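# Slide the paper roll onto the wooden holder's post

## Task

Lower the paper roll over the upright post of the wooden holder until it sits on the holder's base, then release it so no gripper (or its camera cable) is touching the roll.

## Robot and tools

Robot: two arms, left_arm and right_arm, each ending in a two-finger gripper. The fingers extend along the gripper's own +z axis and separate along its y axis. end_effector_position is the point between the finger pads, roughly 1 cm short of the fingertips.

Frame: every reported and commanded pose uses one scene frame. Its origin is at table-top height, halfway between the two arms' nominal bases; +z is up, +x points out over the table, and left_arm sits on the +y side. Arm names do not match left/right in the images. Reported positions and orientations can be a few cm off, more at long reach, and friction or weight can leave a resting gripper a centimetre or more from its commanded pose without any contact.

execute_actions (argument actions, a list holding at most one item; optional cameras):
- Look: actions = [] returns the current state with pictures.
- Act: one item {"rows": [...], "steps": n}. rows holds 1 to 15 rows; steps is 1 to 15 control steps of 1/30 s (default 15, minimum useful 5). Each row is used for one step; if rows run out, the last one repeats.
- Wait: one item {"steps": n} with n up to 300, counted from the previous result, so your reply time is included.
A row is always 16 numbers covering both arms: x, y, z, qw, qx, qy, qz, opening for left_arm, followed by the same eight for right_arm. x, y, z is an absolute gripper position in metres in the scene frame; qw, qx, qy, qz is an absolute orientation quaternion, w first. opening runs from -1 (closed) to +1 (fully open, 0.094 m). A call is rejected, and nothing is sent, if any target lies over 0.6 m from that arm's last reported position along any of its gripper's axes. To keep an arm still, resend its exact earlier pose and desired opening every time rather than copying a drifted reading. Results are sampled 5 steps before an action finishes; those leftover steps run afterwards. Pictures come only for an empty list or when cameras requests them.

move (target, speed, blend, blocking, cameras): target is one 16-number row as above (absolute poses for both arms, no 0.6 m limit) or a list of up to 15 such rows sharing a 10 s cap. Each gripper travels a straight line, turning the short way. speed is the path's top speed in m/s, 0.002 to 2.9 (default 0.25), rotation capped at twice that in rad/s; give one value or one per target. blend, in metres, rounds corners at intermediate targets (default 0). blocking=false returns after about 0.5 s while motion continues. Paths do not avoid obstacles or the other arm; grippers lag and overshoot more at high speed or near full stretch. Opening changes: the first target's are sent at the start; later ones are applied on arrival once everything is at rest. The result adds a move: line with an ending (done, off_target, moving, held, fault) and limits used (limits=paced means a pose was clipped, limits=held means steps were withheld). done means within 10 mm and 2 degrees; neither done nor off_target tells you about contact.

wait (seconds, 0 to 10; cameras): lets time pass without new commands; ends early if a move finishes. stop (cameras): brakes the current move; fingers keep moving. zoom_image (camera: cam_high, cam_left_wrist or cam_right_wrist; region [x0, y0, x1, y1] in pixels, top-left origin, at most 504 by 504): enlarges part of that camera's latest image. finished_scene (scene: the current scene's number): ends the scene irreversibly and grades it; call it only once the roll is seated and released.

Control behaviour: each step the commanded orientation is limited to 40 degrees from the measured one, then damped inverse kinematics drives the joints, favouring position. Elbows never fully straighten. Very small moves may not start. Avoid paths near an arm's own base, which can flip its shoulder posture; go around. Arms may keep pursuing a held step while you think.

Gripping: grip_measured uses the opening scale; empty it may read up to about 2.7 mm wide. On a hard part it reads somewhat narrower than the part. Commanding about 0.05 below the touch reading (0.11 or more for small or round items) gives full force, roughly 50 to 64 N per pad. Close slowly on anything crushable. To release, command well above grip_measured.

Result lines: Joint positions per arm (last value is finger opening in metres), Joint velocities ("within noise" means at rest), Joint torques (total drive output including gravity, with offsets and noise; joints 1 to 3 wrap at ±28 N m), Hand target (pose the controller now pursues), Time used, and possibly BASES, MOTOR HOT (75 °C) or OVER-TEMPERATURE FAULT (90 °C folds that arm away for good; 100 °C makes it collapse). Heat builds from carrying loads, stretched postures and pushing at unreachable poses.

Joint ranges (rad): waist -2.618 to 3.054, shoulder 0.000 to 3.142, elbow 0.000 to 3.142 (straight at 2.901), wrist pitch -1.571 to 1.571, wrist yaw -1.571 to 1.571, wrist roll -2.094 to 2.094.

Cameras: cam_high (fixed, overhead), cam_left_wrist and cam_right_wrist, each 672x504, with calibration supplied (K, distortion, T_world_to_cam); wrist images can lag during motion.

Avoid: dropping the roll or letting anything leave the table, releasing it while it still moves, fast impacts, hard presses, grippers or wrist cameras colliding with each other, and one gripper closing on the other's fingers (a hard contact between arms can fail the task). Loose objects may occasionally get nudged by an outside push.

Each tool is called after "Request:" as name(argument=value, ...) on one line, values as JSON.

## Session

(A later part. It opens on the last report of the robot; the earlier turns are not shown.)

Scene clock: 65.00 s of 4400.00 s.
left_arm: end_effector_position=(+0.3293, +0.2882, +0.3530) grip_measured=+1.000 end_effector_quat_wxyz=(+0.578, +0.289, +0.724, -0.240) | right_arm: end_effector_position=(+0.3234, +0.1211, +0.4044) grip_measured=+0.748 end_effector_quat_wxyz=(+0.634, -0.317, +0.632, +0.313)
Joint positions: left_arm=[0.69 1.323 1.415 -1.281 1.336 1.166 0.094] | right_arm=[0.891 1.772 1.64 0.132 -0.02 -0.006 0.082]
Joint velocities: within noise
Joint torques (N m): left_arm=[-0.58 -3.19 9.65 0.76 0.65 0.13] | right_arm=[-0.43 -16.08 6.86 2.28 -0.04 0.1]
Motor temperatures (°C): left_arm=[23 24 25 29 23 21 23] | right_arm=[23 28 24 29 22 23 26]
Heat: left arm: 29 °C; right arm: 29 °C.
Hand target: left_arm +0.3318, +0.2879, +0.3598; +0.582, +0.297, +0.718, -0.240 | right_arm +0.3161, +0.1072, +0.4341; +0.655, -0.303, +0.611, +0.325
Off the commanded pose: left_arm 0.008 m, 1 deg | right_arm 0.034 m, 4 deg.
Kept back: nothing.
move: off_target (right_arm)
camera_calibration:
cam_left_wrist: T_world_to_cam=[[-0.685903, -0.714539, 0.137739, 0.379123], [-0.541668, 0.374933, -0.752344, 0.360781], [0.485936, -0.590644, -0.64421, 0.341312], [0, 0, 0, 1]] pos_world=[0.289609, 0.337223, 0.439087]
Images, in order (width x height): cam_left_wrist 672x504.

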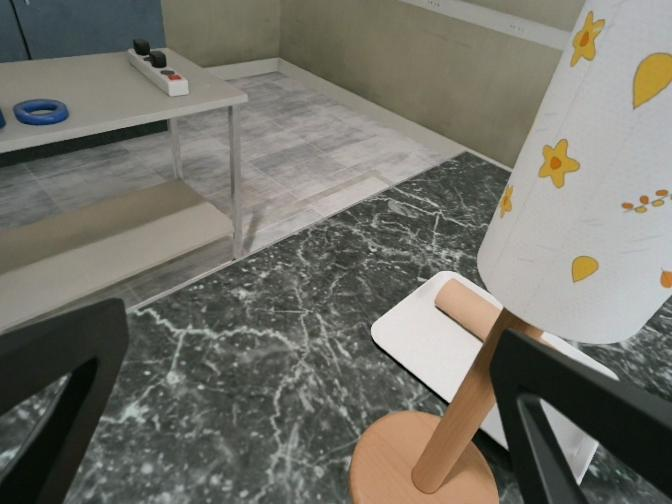

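Request:
move(target=[0.332, 0.288, 0.36, 0.5814, 0.2974, 0.7180, -0.2408, 1.0, 0.3222, 0.1150, 0.392, 0.6632, -0.2987, 0.6024, 0.3288, 0.55], speed=0.1, cameras=["cam_left_wrist", "cam_high"])

Request:
zoom_image(camera="cam_left_wrist", region=[392, 120, 672, 504])

Request:
zoom_image(camera="cam_high", region=[380, 20, 520, 260])

Scene clock: 68.47 s of 4400.00 s.
left_arm: end_effector_position=(+0.3293, +0.2882, +0.3529) grip_measured=+1.000 end_effector_quat_wxyz=(+0.578, +0.289, +0.724, -0.240) | right_arm: end_effector_position=(+0.3236, +0.1213, +0.3798) grip_measured=+0.748 end_effector_quat_wxyz=(+0.652, -0.308, +0.613, +0.322)
Joint positions: left_arm=[0.69 1.323 1.415 -1.282 1.336 1.166 0.094] | right_arm=[0.891 1.77 1.483 0.345 -0.02 -0.006 0.082]
Joint velocities: within noise
Joint torques (N m): left_arm=[-0.61 -3.17 9.61 0.77 0.68 0.12] | right_arm=[-0.39 -12.89 6.76 2.24 -0.03 0.1]
Motor temperatures (°C): left_arm=[23 24 25 29 23 21 23] | right_arm=[23 28 24 30 22 23 26]
Heat: left arm: 29 °C; right arm: 30 °C.
Hand target: left_arm +0.3318, +0.2879, +0.3598; +0.582, +0.297, +0.718, -0.240 | right_arm +0.3222, +0.1151, +0.3919; +0.663, -0.299, +0.603, +0.329
Off the commanded pose: left_arm 0.008 m, 1 deg | right_arm 0.014 m, 2 deg.
Kept back: nothing.
move: off_target (right_arm)
camera_calibration:
cam_left_wrist: T_world_to_cam=[[-0.68588, -0.714483, 0.138141, 0.378922], [-0.541885, 0.374743, -0.752282, 0.36088], [0.485725, -0.590831, -0.644196, 0.34143], [0, 0, 0, 1]] pos_world=[0.289609, 0.337223, 0.439087]
Images, in order (width x height): cam_high 672x504, cam_left_wrist 672x504.

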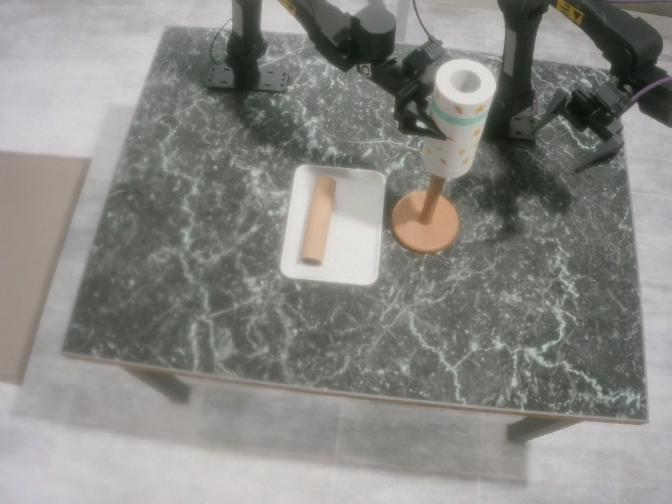

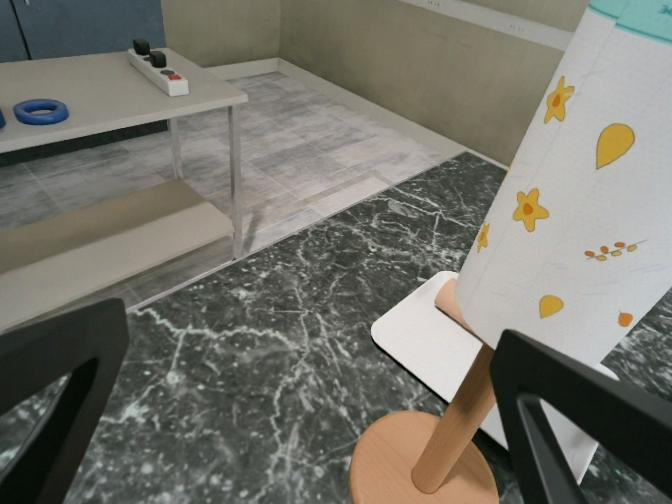

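Scaled by 1.312 from the camera's 672x504 image, which has a finer 960x720 frame.

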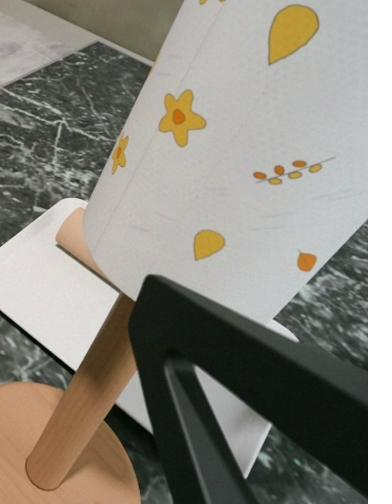

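Scaled by 2.100 from the camera's 672x504 image, which has a finer 960x720 frame.

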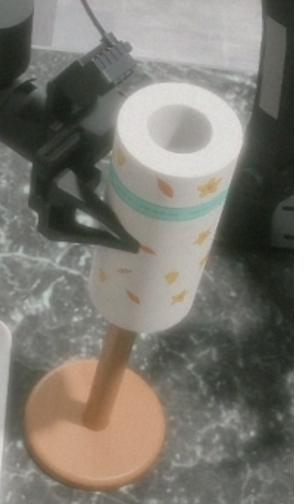

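Request:
move(target=[0.332, 0.288, 0.36, 0.5814, 0.2974, 0.7180, -0.2408, 1.0, 0.3319, 0.1322, 0.296, 0.6335, -0.3141, 0.6335, 0.3141, 0.55], speed=0.11, cameras=["cam_left_wrist", "cam_high"])

Request:
zoom_image(camera="cam_high", region=[380, 20, 520, 260])

Scene clock: 71.30 s of 4400.00 s.
left_arm: end_effector_position=(+0.3293, +0.2882, +0.3529) grip_measured=+1.000 end_effector_quat_wxyz=(+0.578, +0.289, +0.724, -0.240) | right_arm: end_effector_position=(+0.3303, +0.1298, +0.3042) grip_measured=+0.748 end_effector_quat_wxyz=(+0.632, -0.318, +0.634, +0.313)
Joint positions: left_arm=[0.69 1.323 1.415 -1.282 1.336 1.166 0.094] | right_arm=[0.891 1.845 1.335 0.505 -0.02 -0.006 0.082]
Joint velocities: within noise
Joint torques (N m): left_arm=[-0.57 -3.12 9.59 0.74 0.67 0.11] | right_arm=[0.14 -9.96 6.6 2.33 0.05 0.07]
Motor temperatures (°C): left_arm=[23 24 25 29 23 21 23] | right_arm=[23 28 24 30 22 23 26]
Heat: left arm: 29 °C; right arm: 30 °C.
Hand target: left_arm +0.3318, +0.2879, +0.3598; +0.582, +0.297, +0.718, -0.240 | right_arm +0.3318, +0.1320, +0.2961; +0.633, -0.314, +0.634, +0.314
Off the commanded pose: left_arm 0.008 m, 1 deg | right_arm 0.009 m, 0 deg.
Kept back: nothing.
move: done
camera_calibration:
cam_left_wrist: T_world_to_cam=[[-0.68588, -0.714483, 0.138141, 0.378922], [-0.541885, 0.374743, -0.752282, 0.36088], [0.485725, -0.590831, -0.644196, 0.34143], [0, 0, 0, 1]] pos_world=[0.289609, 0.337223, 0.439087]
Images, in order (width x height): cam_high 672x504, cam_left_wrist 672x504.

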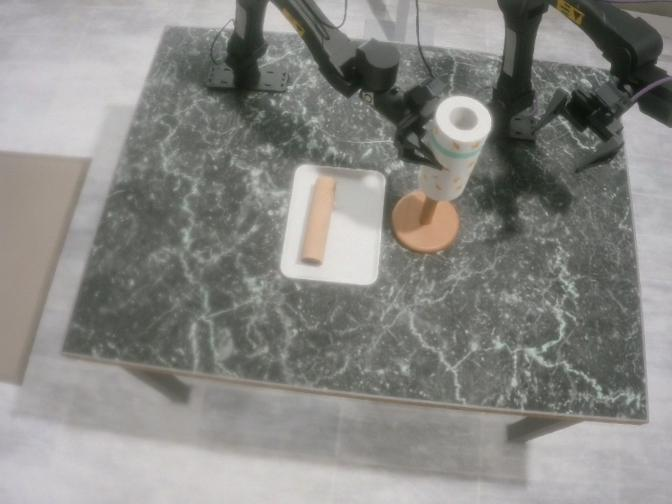

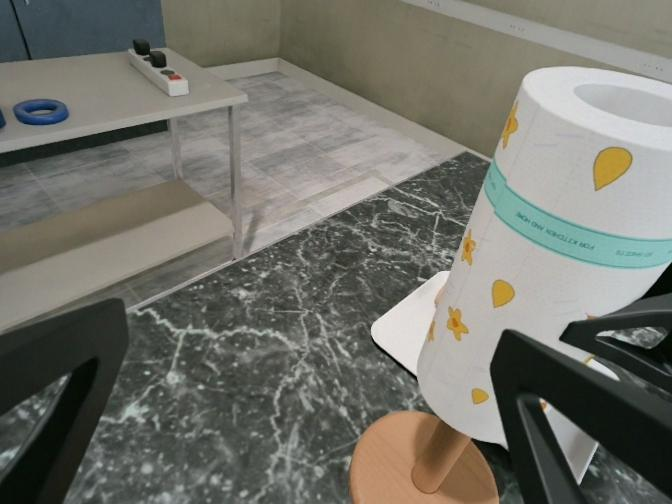

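Scaled by 2.100 from the camera's 672x504 image, which has a finer 960x720 frame.

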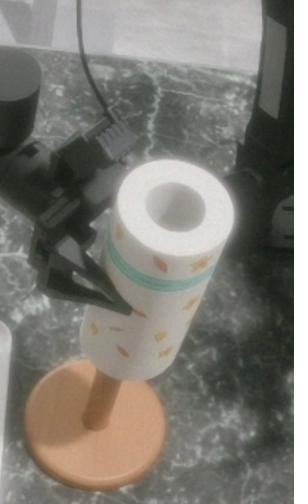

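Request:
move(target=[[0.332, 0.288, 0.36, 0.5814, 0.2974, 0.7180, -0.2408, 1.0, 0.3325, 0.1242, 0.262, 0.6390, -0.3113, 0.6279, 0.3168, 0.55], [0.332, 0.288, 0.36, 0.5814, 0.2974, 0.7180, -0.2408, 1.0, 0.3353, 0.1277, 0.168, 0.6390, -0.3113, 0.6279, 0.3168, 0.55]], speed=0.12, blend=[0.015, 0], cameras=["cam_left_wrist", "cam_high"])

Request:
zoom_image(camera="cam_high", region=[370, 60, 510, 270])

Scene clock: 74.17 s of 4400.00 s.
left_arm: end_effector_position=(+0.3293, +0.2882, +0.3529) grip_measured=+1.000 end_effector_quat_wxyz=(+0.578, +0.289, +0.724, -0.240) | right_arm: end_effector_position=(+0.3325, +0.1305, +0.1766) grip_measured=+0.748 end_effector_quat_wxyz=(+0.638, -0.315, +0.629, +0.314)
Joint positions: left_arm=[0.69 1.323 1.415 -1.282 1.336 1.166 0.094] | right_arm=[0.888 2.098 1.103 1.005 -0.02 -0.006 0.082]
Joint velocities: within noise
Joint torques (N m): left_arm=[-0.58 -3.19 9.55 0.75 0.66 0.11] | right_arm=[-0.75 -10.44 5.45 2.39 -0.1 0.08]
Motor temperatures (°C): left_arm=[23 24 25 28 23 21 23] | right_arm=[23 28 24 30 22 23 26]
Heat: left arm: 28 °C; right arm: 30 °C.
Hand target: left_arm +0.3318, +0.2879, +0.3598; +0.582, +0.297, +0.718, -0.240 | right_arm +0.3352, +0.1276, +0.1682; +0.639, -0.311, +0.628, +0.317
Off the commanded pose: left_arm 0.008 m, 1 deg | right_arm 0.009 m, 1 deg.
Kept back: nothing.
move: done
camera_calibration:
cam_left_wrist: T_world_to_cam=[[-0.685937, -0.714496, 0.137785, 0.379098], [-0.54165, 0.374911, -0.752368, 0.360793], [0.485907, -0.590709, -0.644172, 0.341325], [0, 0, 0, 1]] pos_world=[0.289609, 0.337223, 0.439087]
Images, in order (width x height): cam_high 672x504, cam_left_wrist 672x504.

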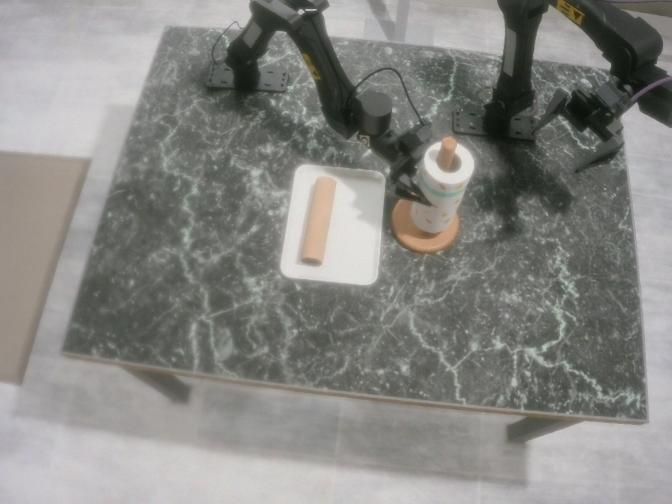

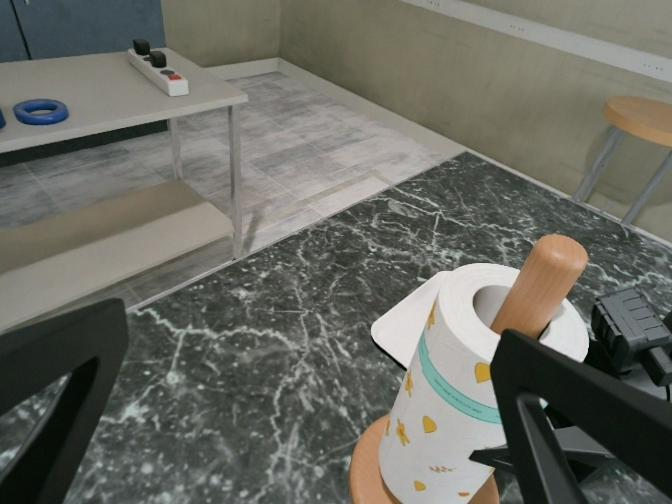

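Scaled by 2.400 from the camera's 672x504 image, which has a finer 960x720 frame.

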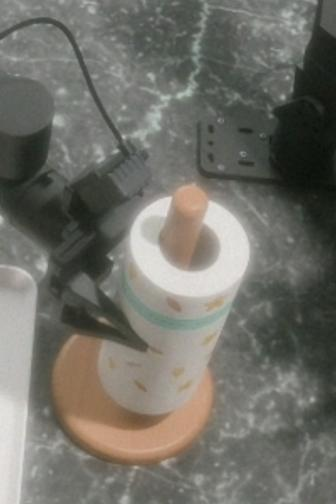

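Request:
move(target=[[0.332, 0.288, 0.36, 0.5814, 0.2974, 0.7180, -0.2408, 1.0, 0.3357, 0.1281, 0.150, 0.6390, -0.3113, 0.6279, 0.3168, 0.55], [0.332, 0.288, 0.36, 0.5814, 0.2974, 0.7180, -0.2408, 1.0, 0.3361, 0.1286, 0.132, 0.6390, -0.3113, 0.6279, 0.3168, 0.55]], speed=[0.08, 0.04], cameras=["cam_left_wrist", "cam_high"])

Request:
zoom_image(camera="cam_high", region=[370, 100, 510, 270])

Scene clock: 75.77 s of 4400.00 s.
left_arm: end_effector_position=(+0.3293, +0.2882, +0.3529) grip_measured=+1.000 end_effector_quat_wxyz=(+0.578, +0.289, +0.724, -0.240) | right_arm: end_effector_position=(+0.3340, +0.1324, +0.1467) grip_measured=+0.748 end_effector_quat_wxyz=(+0.643, -0.312, +0.623, +0.317)
Joint positions: left_arm=[0.69 1.323 1.415 -1.282 1.336 1.166 0.094] | right_arm=[0.888 2.202 1.095 1.136 -0.02 -0.006 0.082]
Joint velocities: within noise
Joint torques (N m): left_arm=[-0.58 -3.14 9.59 0.74 0.65 0.12] | right_arm=[-0.62 -10.48 4.78 2.26 -0.11 0.08]
Motor temperatures (°C): left_arm=[23 24 24 28 23 21 23] | right_arm=[23 28 24 30 22 23 26]
Heat: left arm: 28 °C; right arm: 30 °C.
Hand target: left_arm +0.3318, +0.2879, +0.3598; +0.582, +0.297, +0.718, -0.240 | right_arm +0.3359, +0.1284, +0.1321; +0.639, -0.311, +0.628, +0.317
Off the commanded pose: left_arm 0.008 m, 1 deg | right_arm 0.015 m, 1 deg.
Kept back: nothing.
move: off_target (right_arm)
camera_calibration:
cam_left_wrist: T_world_to_cam=[[-0.685937, -0.714496, 0.137785, 0.379098], [-0.54165, 0.374911, -0.752368, 0.360793], [0.485907, -0.590709, -0.644172, 0.341325], [0, 0, 0, 1]] pos_world=[0.289609, 0.337223, 0.439087]
Images, in order (width x height): cam_high 672x504, cam_left_wrist 672x504.

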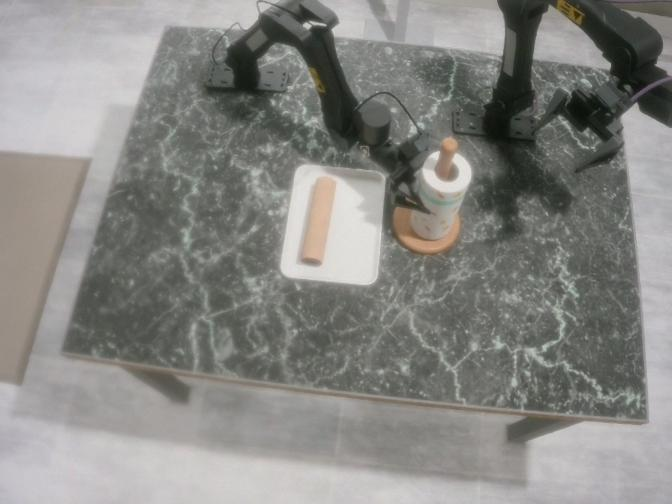

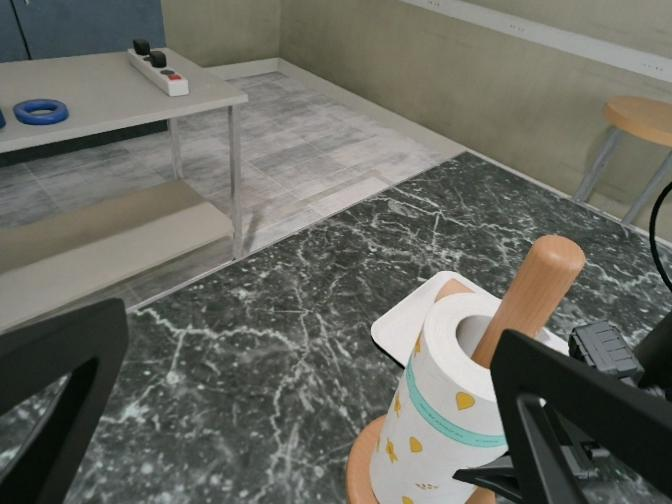

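Scaled by 2.965 from the camera's 672x504 image, which has a finer 960x720 frame.

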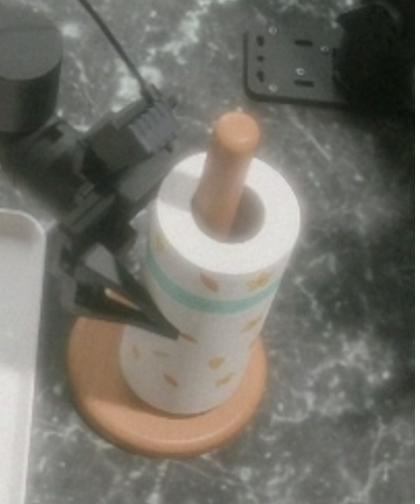

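Request:
move(target=[[0.332, 0.288, 0.36, 0.5814, 0.2974, 0.7180, -0.2408, 1.0, 0.3359, 0.1286, 0.121, 0.6390, -0.3113, 0.6279, 0.3168, 0.55], [0.332, 0.288, 0.36, 0.5814, 0.2974, 0.7180, -0.2408, 1.0, 0.3357, 0.1288, 0.126, 0.6390, -0.3113, 0.6279, 0.3168, 1.0]], speed=0.06, cameras=["cam_left_wrist", "cam_high"])

Request:
zoom_image(camera="cam_high", region=[370, 100, 510, 270])

Scene clock: 77.97 s of 4400.00 s.
left_arm: end_effector_position=(+0.3293, +0.2882, +0.3529) grip_measured=+1.000 end_effector_quat_wxyz=(+0.578, +0.289, +0.724, -0.240) | right_arm: end_effector_position=(+0.3343, +0.1327, +0.1381) grip_measured=+0.998 end_effector_quat_wxyz=(+0.645, -0.311, +0.622, +0.318)
Joint positions: left_arm=[0.69 1.323 1.415 -1.282 1.336 1.166 0.094] | right_arm=[0.888 2.233 1.095 1.171 -0.02 -0.006 0.094]
Joint velocities: within noise
Joint torques (N m): left_arm=[-0.51 -3.22 9.62 0.77 0.66 0.1] | right_arm=[-0.61 -11.64 4.66 2.09 -0.07 0.08]
Motor temperatures (°C): left_arm=[23 24 24 28 23 21 23] | right_arm=[23 27 24 30 22 23 26]
Heat: left arm: 28 °C; right arm: 30 °C.
Hand target: left_arm +0.3318, +0.2879, +0.3598; +0.582, +0.297, +0.718, -0.240 | right_arm +0.3356, +0.1287, +0.1262; +0.639, -0.311, +0.628, +0.317
Off the commanded pose: left_arm 0.008 m, 1 deg | right_arm 0.013 m, 1 deg.
Kept back: nothing.
move: off_target (right_arm); target 2's new opening was sent with right_arm's hand 0.012 m and 1 deg from that target
camera_calibration:
cam_left_wrist: T_world_to_cam=[[-0.685937, -0.714496, 0.137785, 0.379098], [-0.54165, 0.374911, -0.752368, 0.360793], [0.485907, -0.590709, -0.644172, 0.341325], [0, 0, 0, 1]] pos_world=[0.289609, 0.337223, 0.439087]
Images, in order (width x height): cam_high 672x504, cam_left_wrist 672x504.

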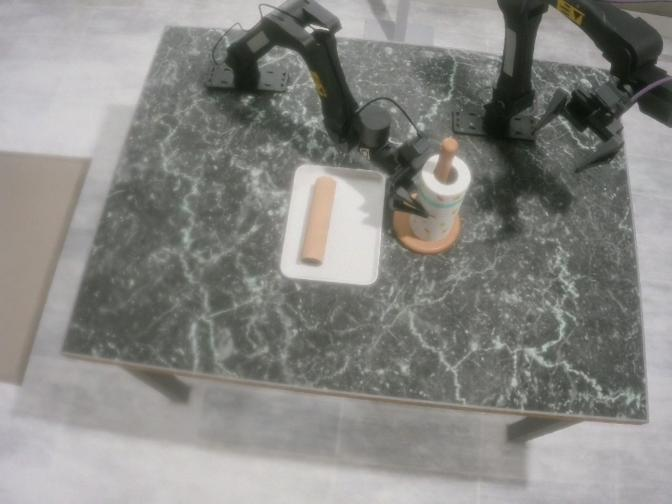

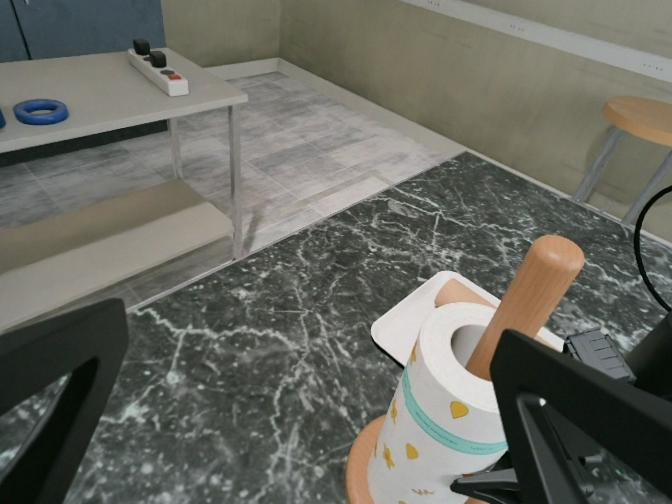

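Scaled by 2.965 from the camera's 672x504 image, which has a finer 960x720 frame.

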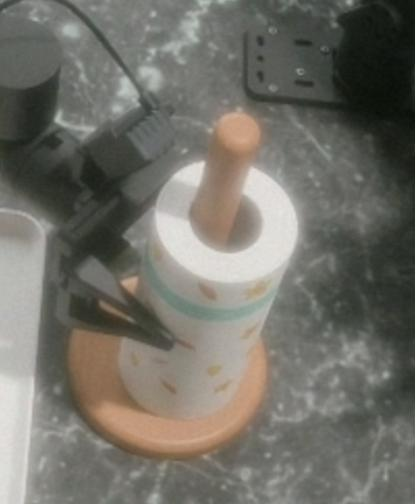

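Request:
move(target=[0.332, 0.288, 0.36, 0.5814, 0.2974, 0.7180, -0.2408, 1.0, 0.2680, 0.0396, 0.130, 0.6390, -0.3113, 0.6279, 0.3168, 1.0], speed=0.16, cameras=["cam_high", "cam_left_wrist"])

Scene clock: 79.57 s of 4400.00 s.
left_arm: end_effector_position=(+0.3293, +0.2882, +0.3529) grip_measured=+1.000 end_effector_quat_wxyz=(+0.578, +0.289, +0.724, -0.240) | right_arm: end_effector_position=(+0.2691, +0.0437, +0.1115) grip_measured=+0.998 end_effector_quat_wxyz=(+0.626, -0.319, +0.642, +0.307)
Joint positions: left_arm=[0.69 1.323 1.415 -1.282 1.336 1.166 0.094] | right_arm=[0.878 2.04 0.593 1.42 -0.026 -0.006 0.094]
Joint velocities: within noise
Joint torques (N m): left_arm=[-0.55 -3.19 9.63 0.75 0.65 0.12] | right_arm=[-0.58 -13.6 2.93 2.16 -0.15 0.08]
Motor temperatures (°C): left_arm=[23 24 24 28 23 21 23] | right_arm=[23 28 24 31 22 23 26]
Heat: left arm: 28 °C; right arm: 31 °C.
Hand target: left_arm +0.3318, +0.2879, +0.3598; +0.582, +0.297, +0.718, -0.240 | right_arm +0.2681, +0.0400, +0.1296; +0.639, -0.311, +0.628, +0.317
Off the commanded pose: left_arm 0.008 m, 1 deg | right_arm 0.019 m, 3 deg.
Kept back: nothing.
move: off_target (right_arm)
camera_calibration:
cam_left_wrist: T_world_to_cam=[[-0.685937, -0.714496, 0.137785, 0.379098], [-0.54165, 0.374911, -0.752368, 0.360793], [0.485907, -0.590709, -0.644172, 0.341325], [0, 0, 0, 1]] pos_world=[0.289609, 0.337223, 0.439087]
Images, in order (width x height): cam_high 672x504, cam_left_wrist 672x504.

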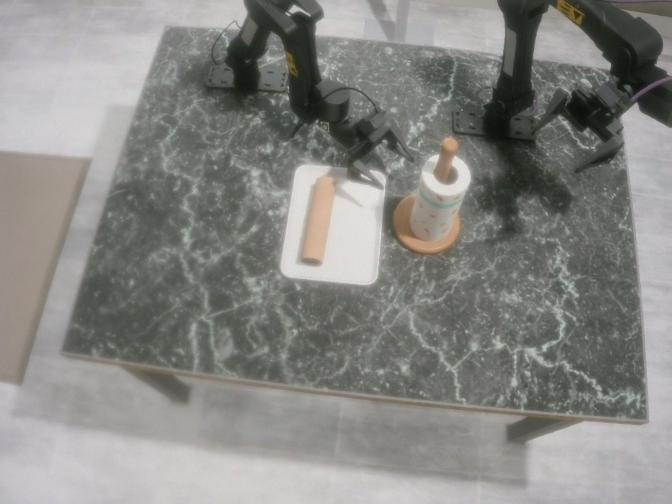

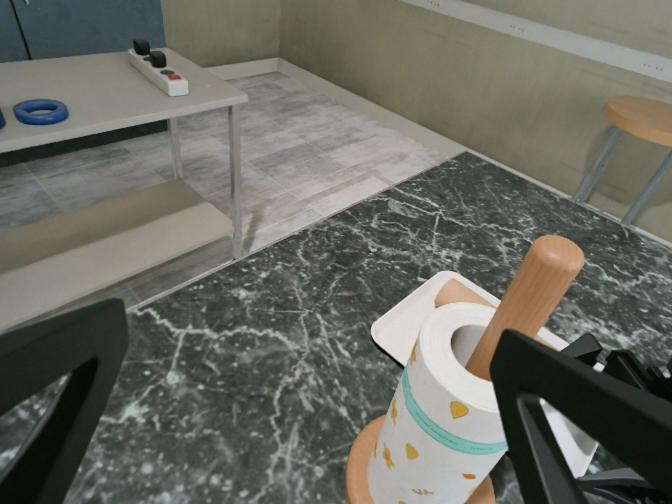

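Request:
finished_scene(scene=1)

The scene is finished: the task was done.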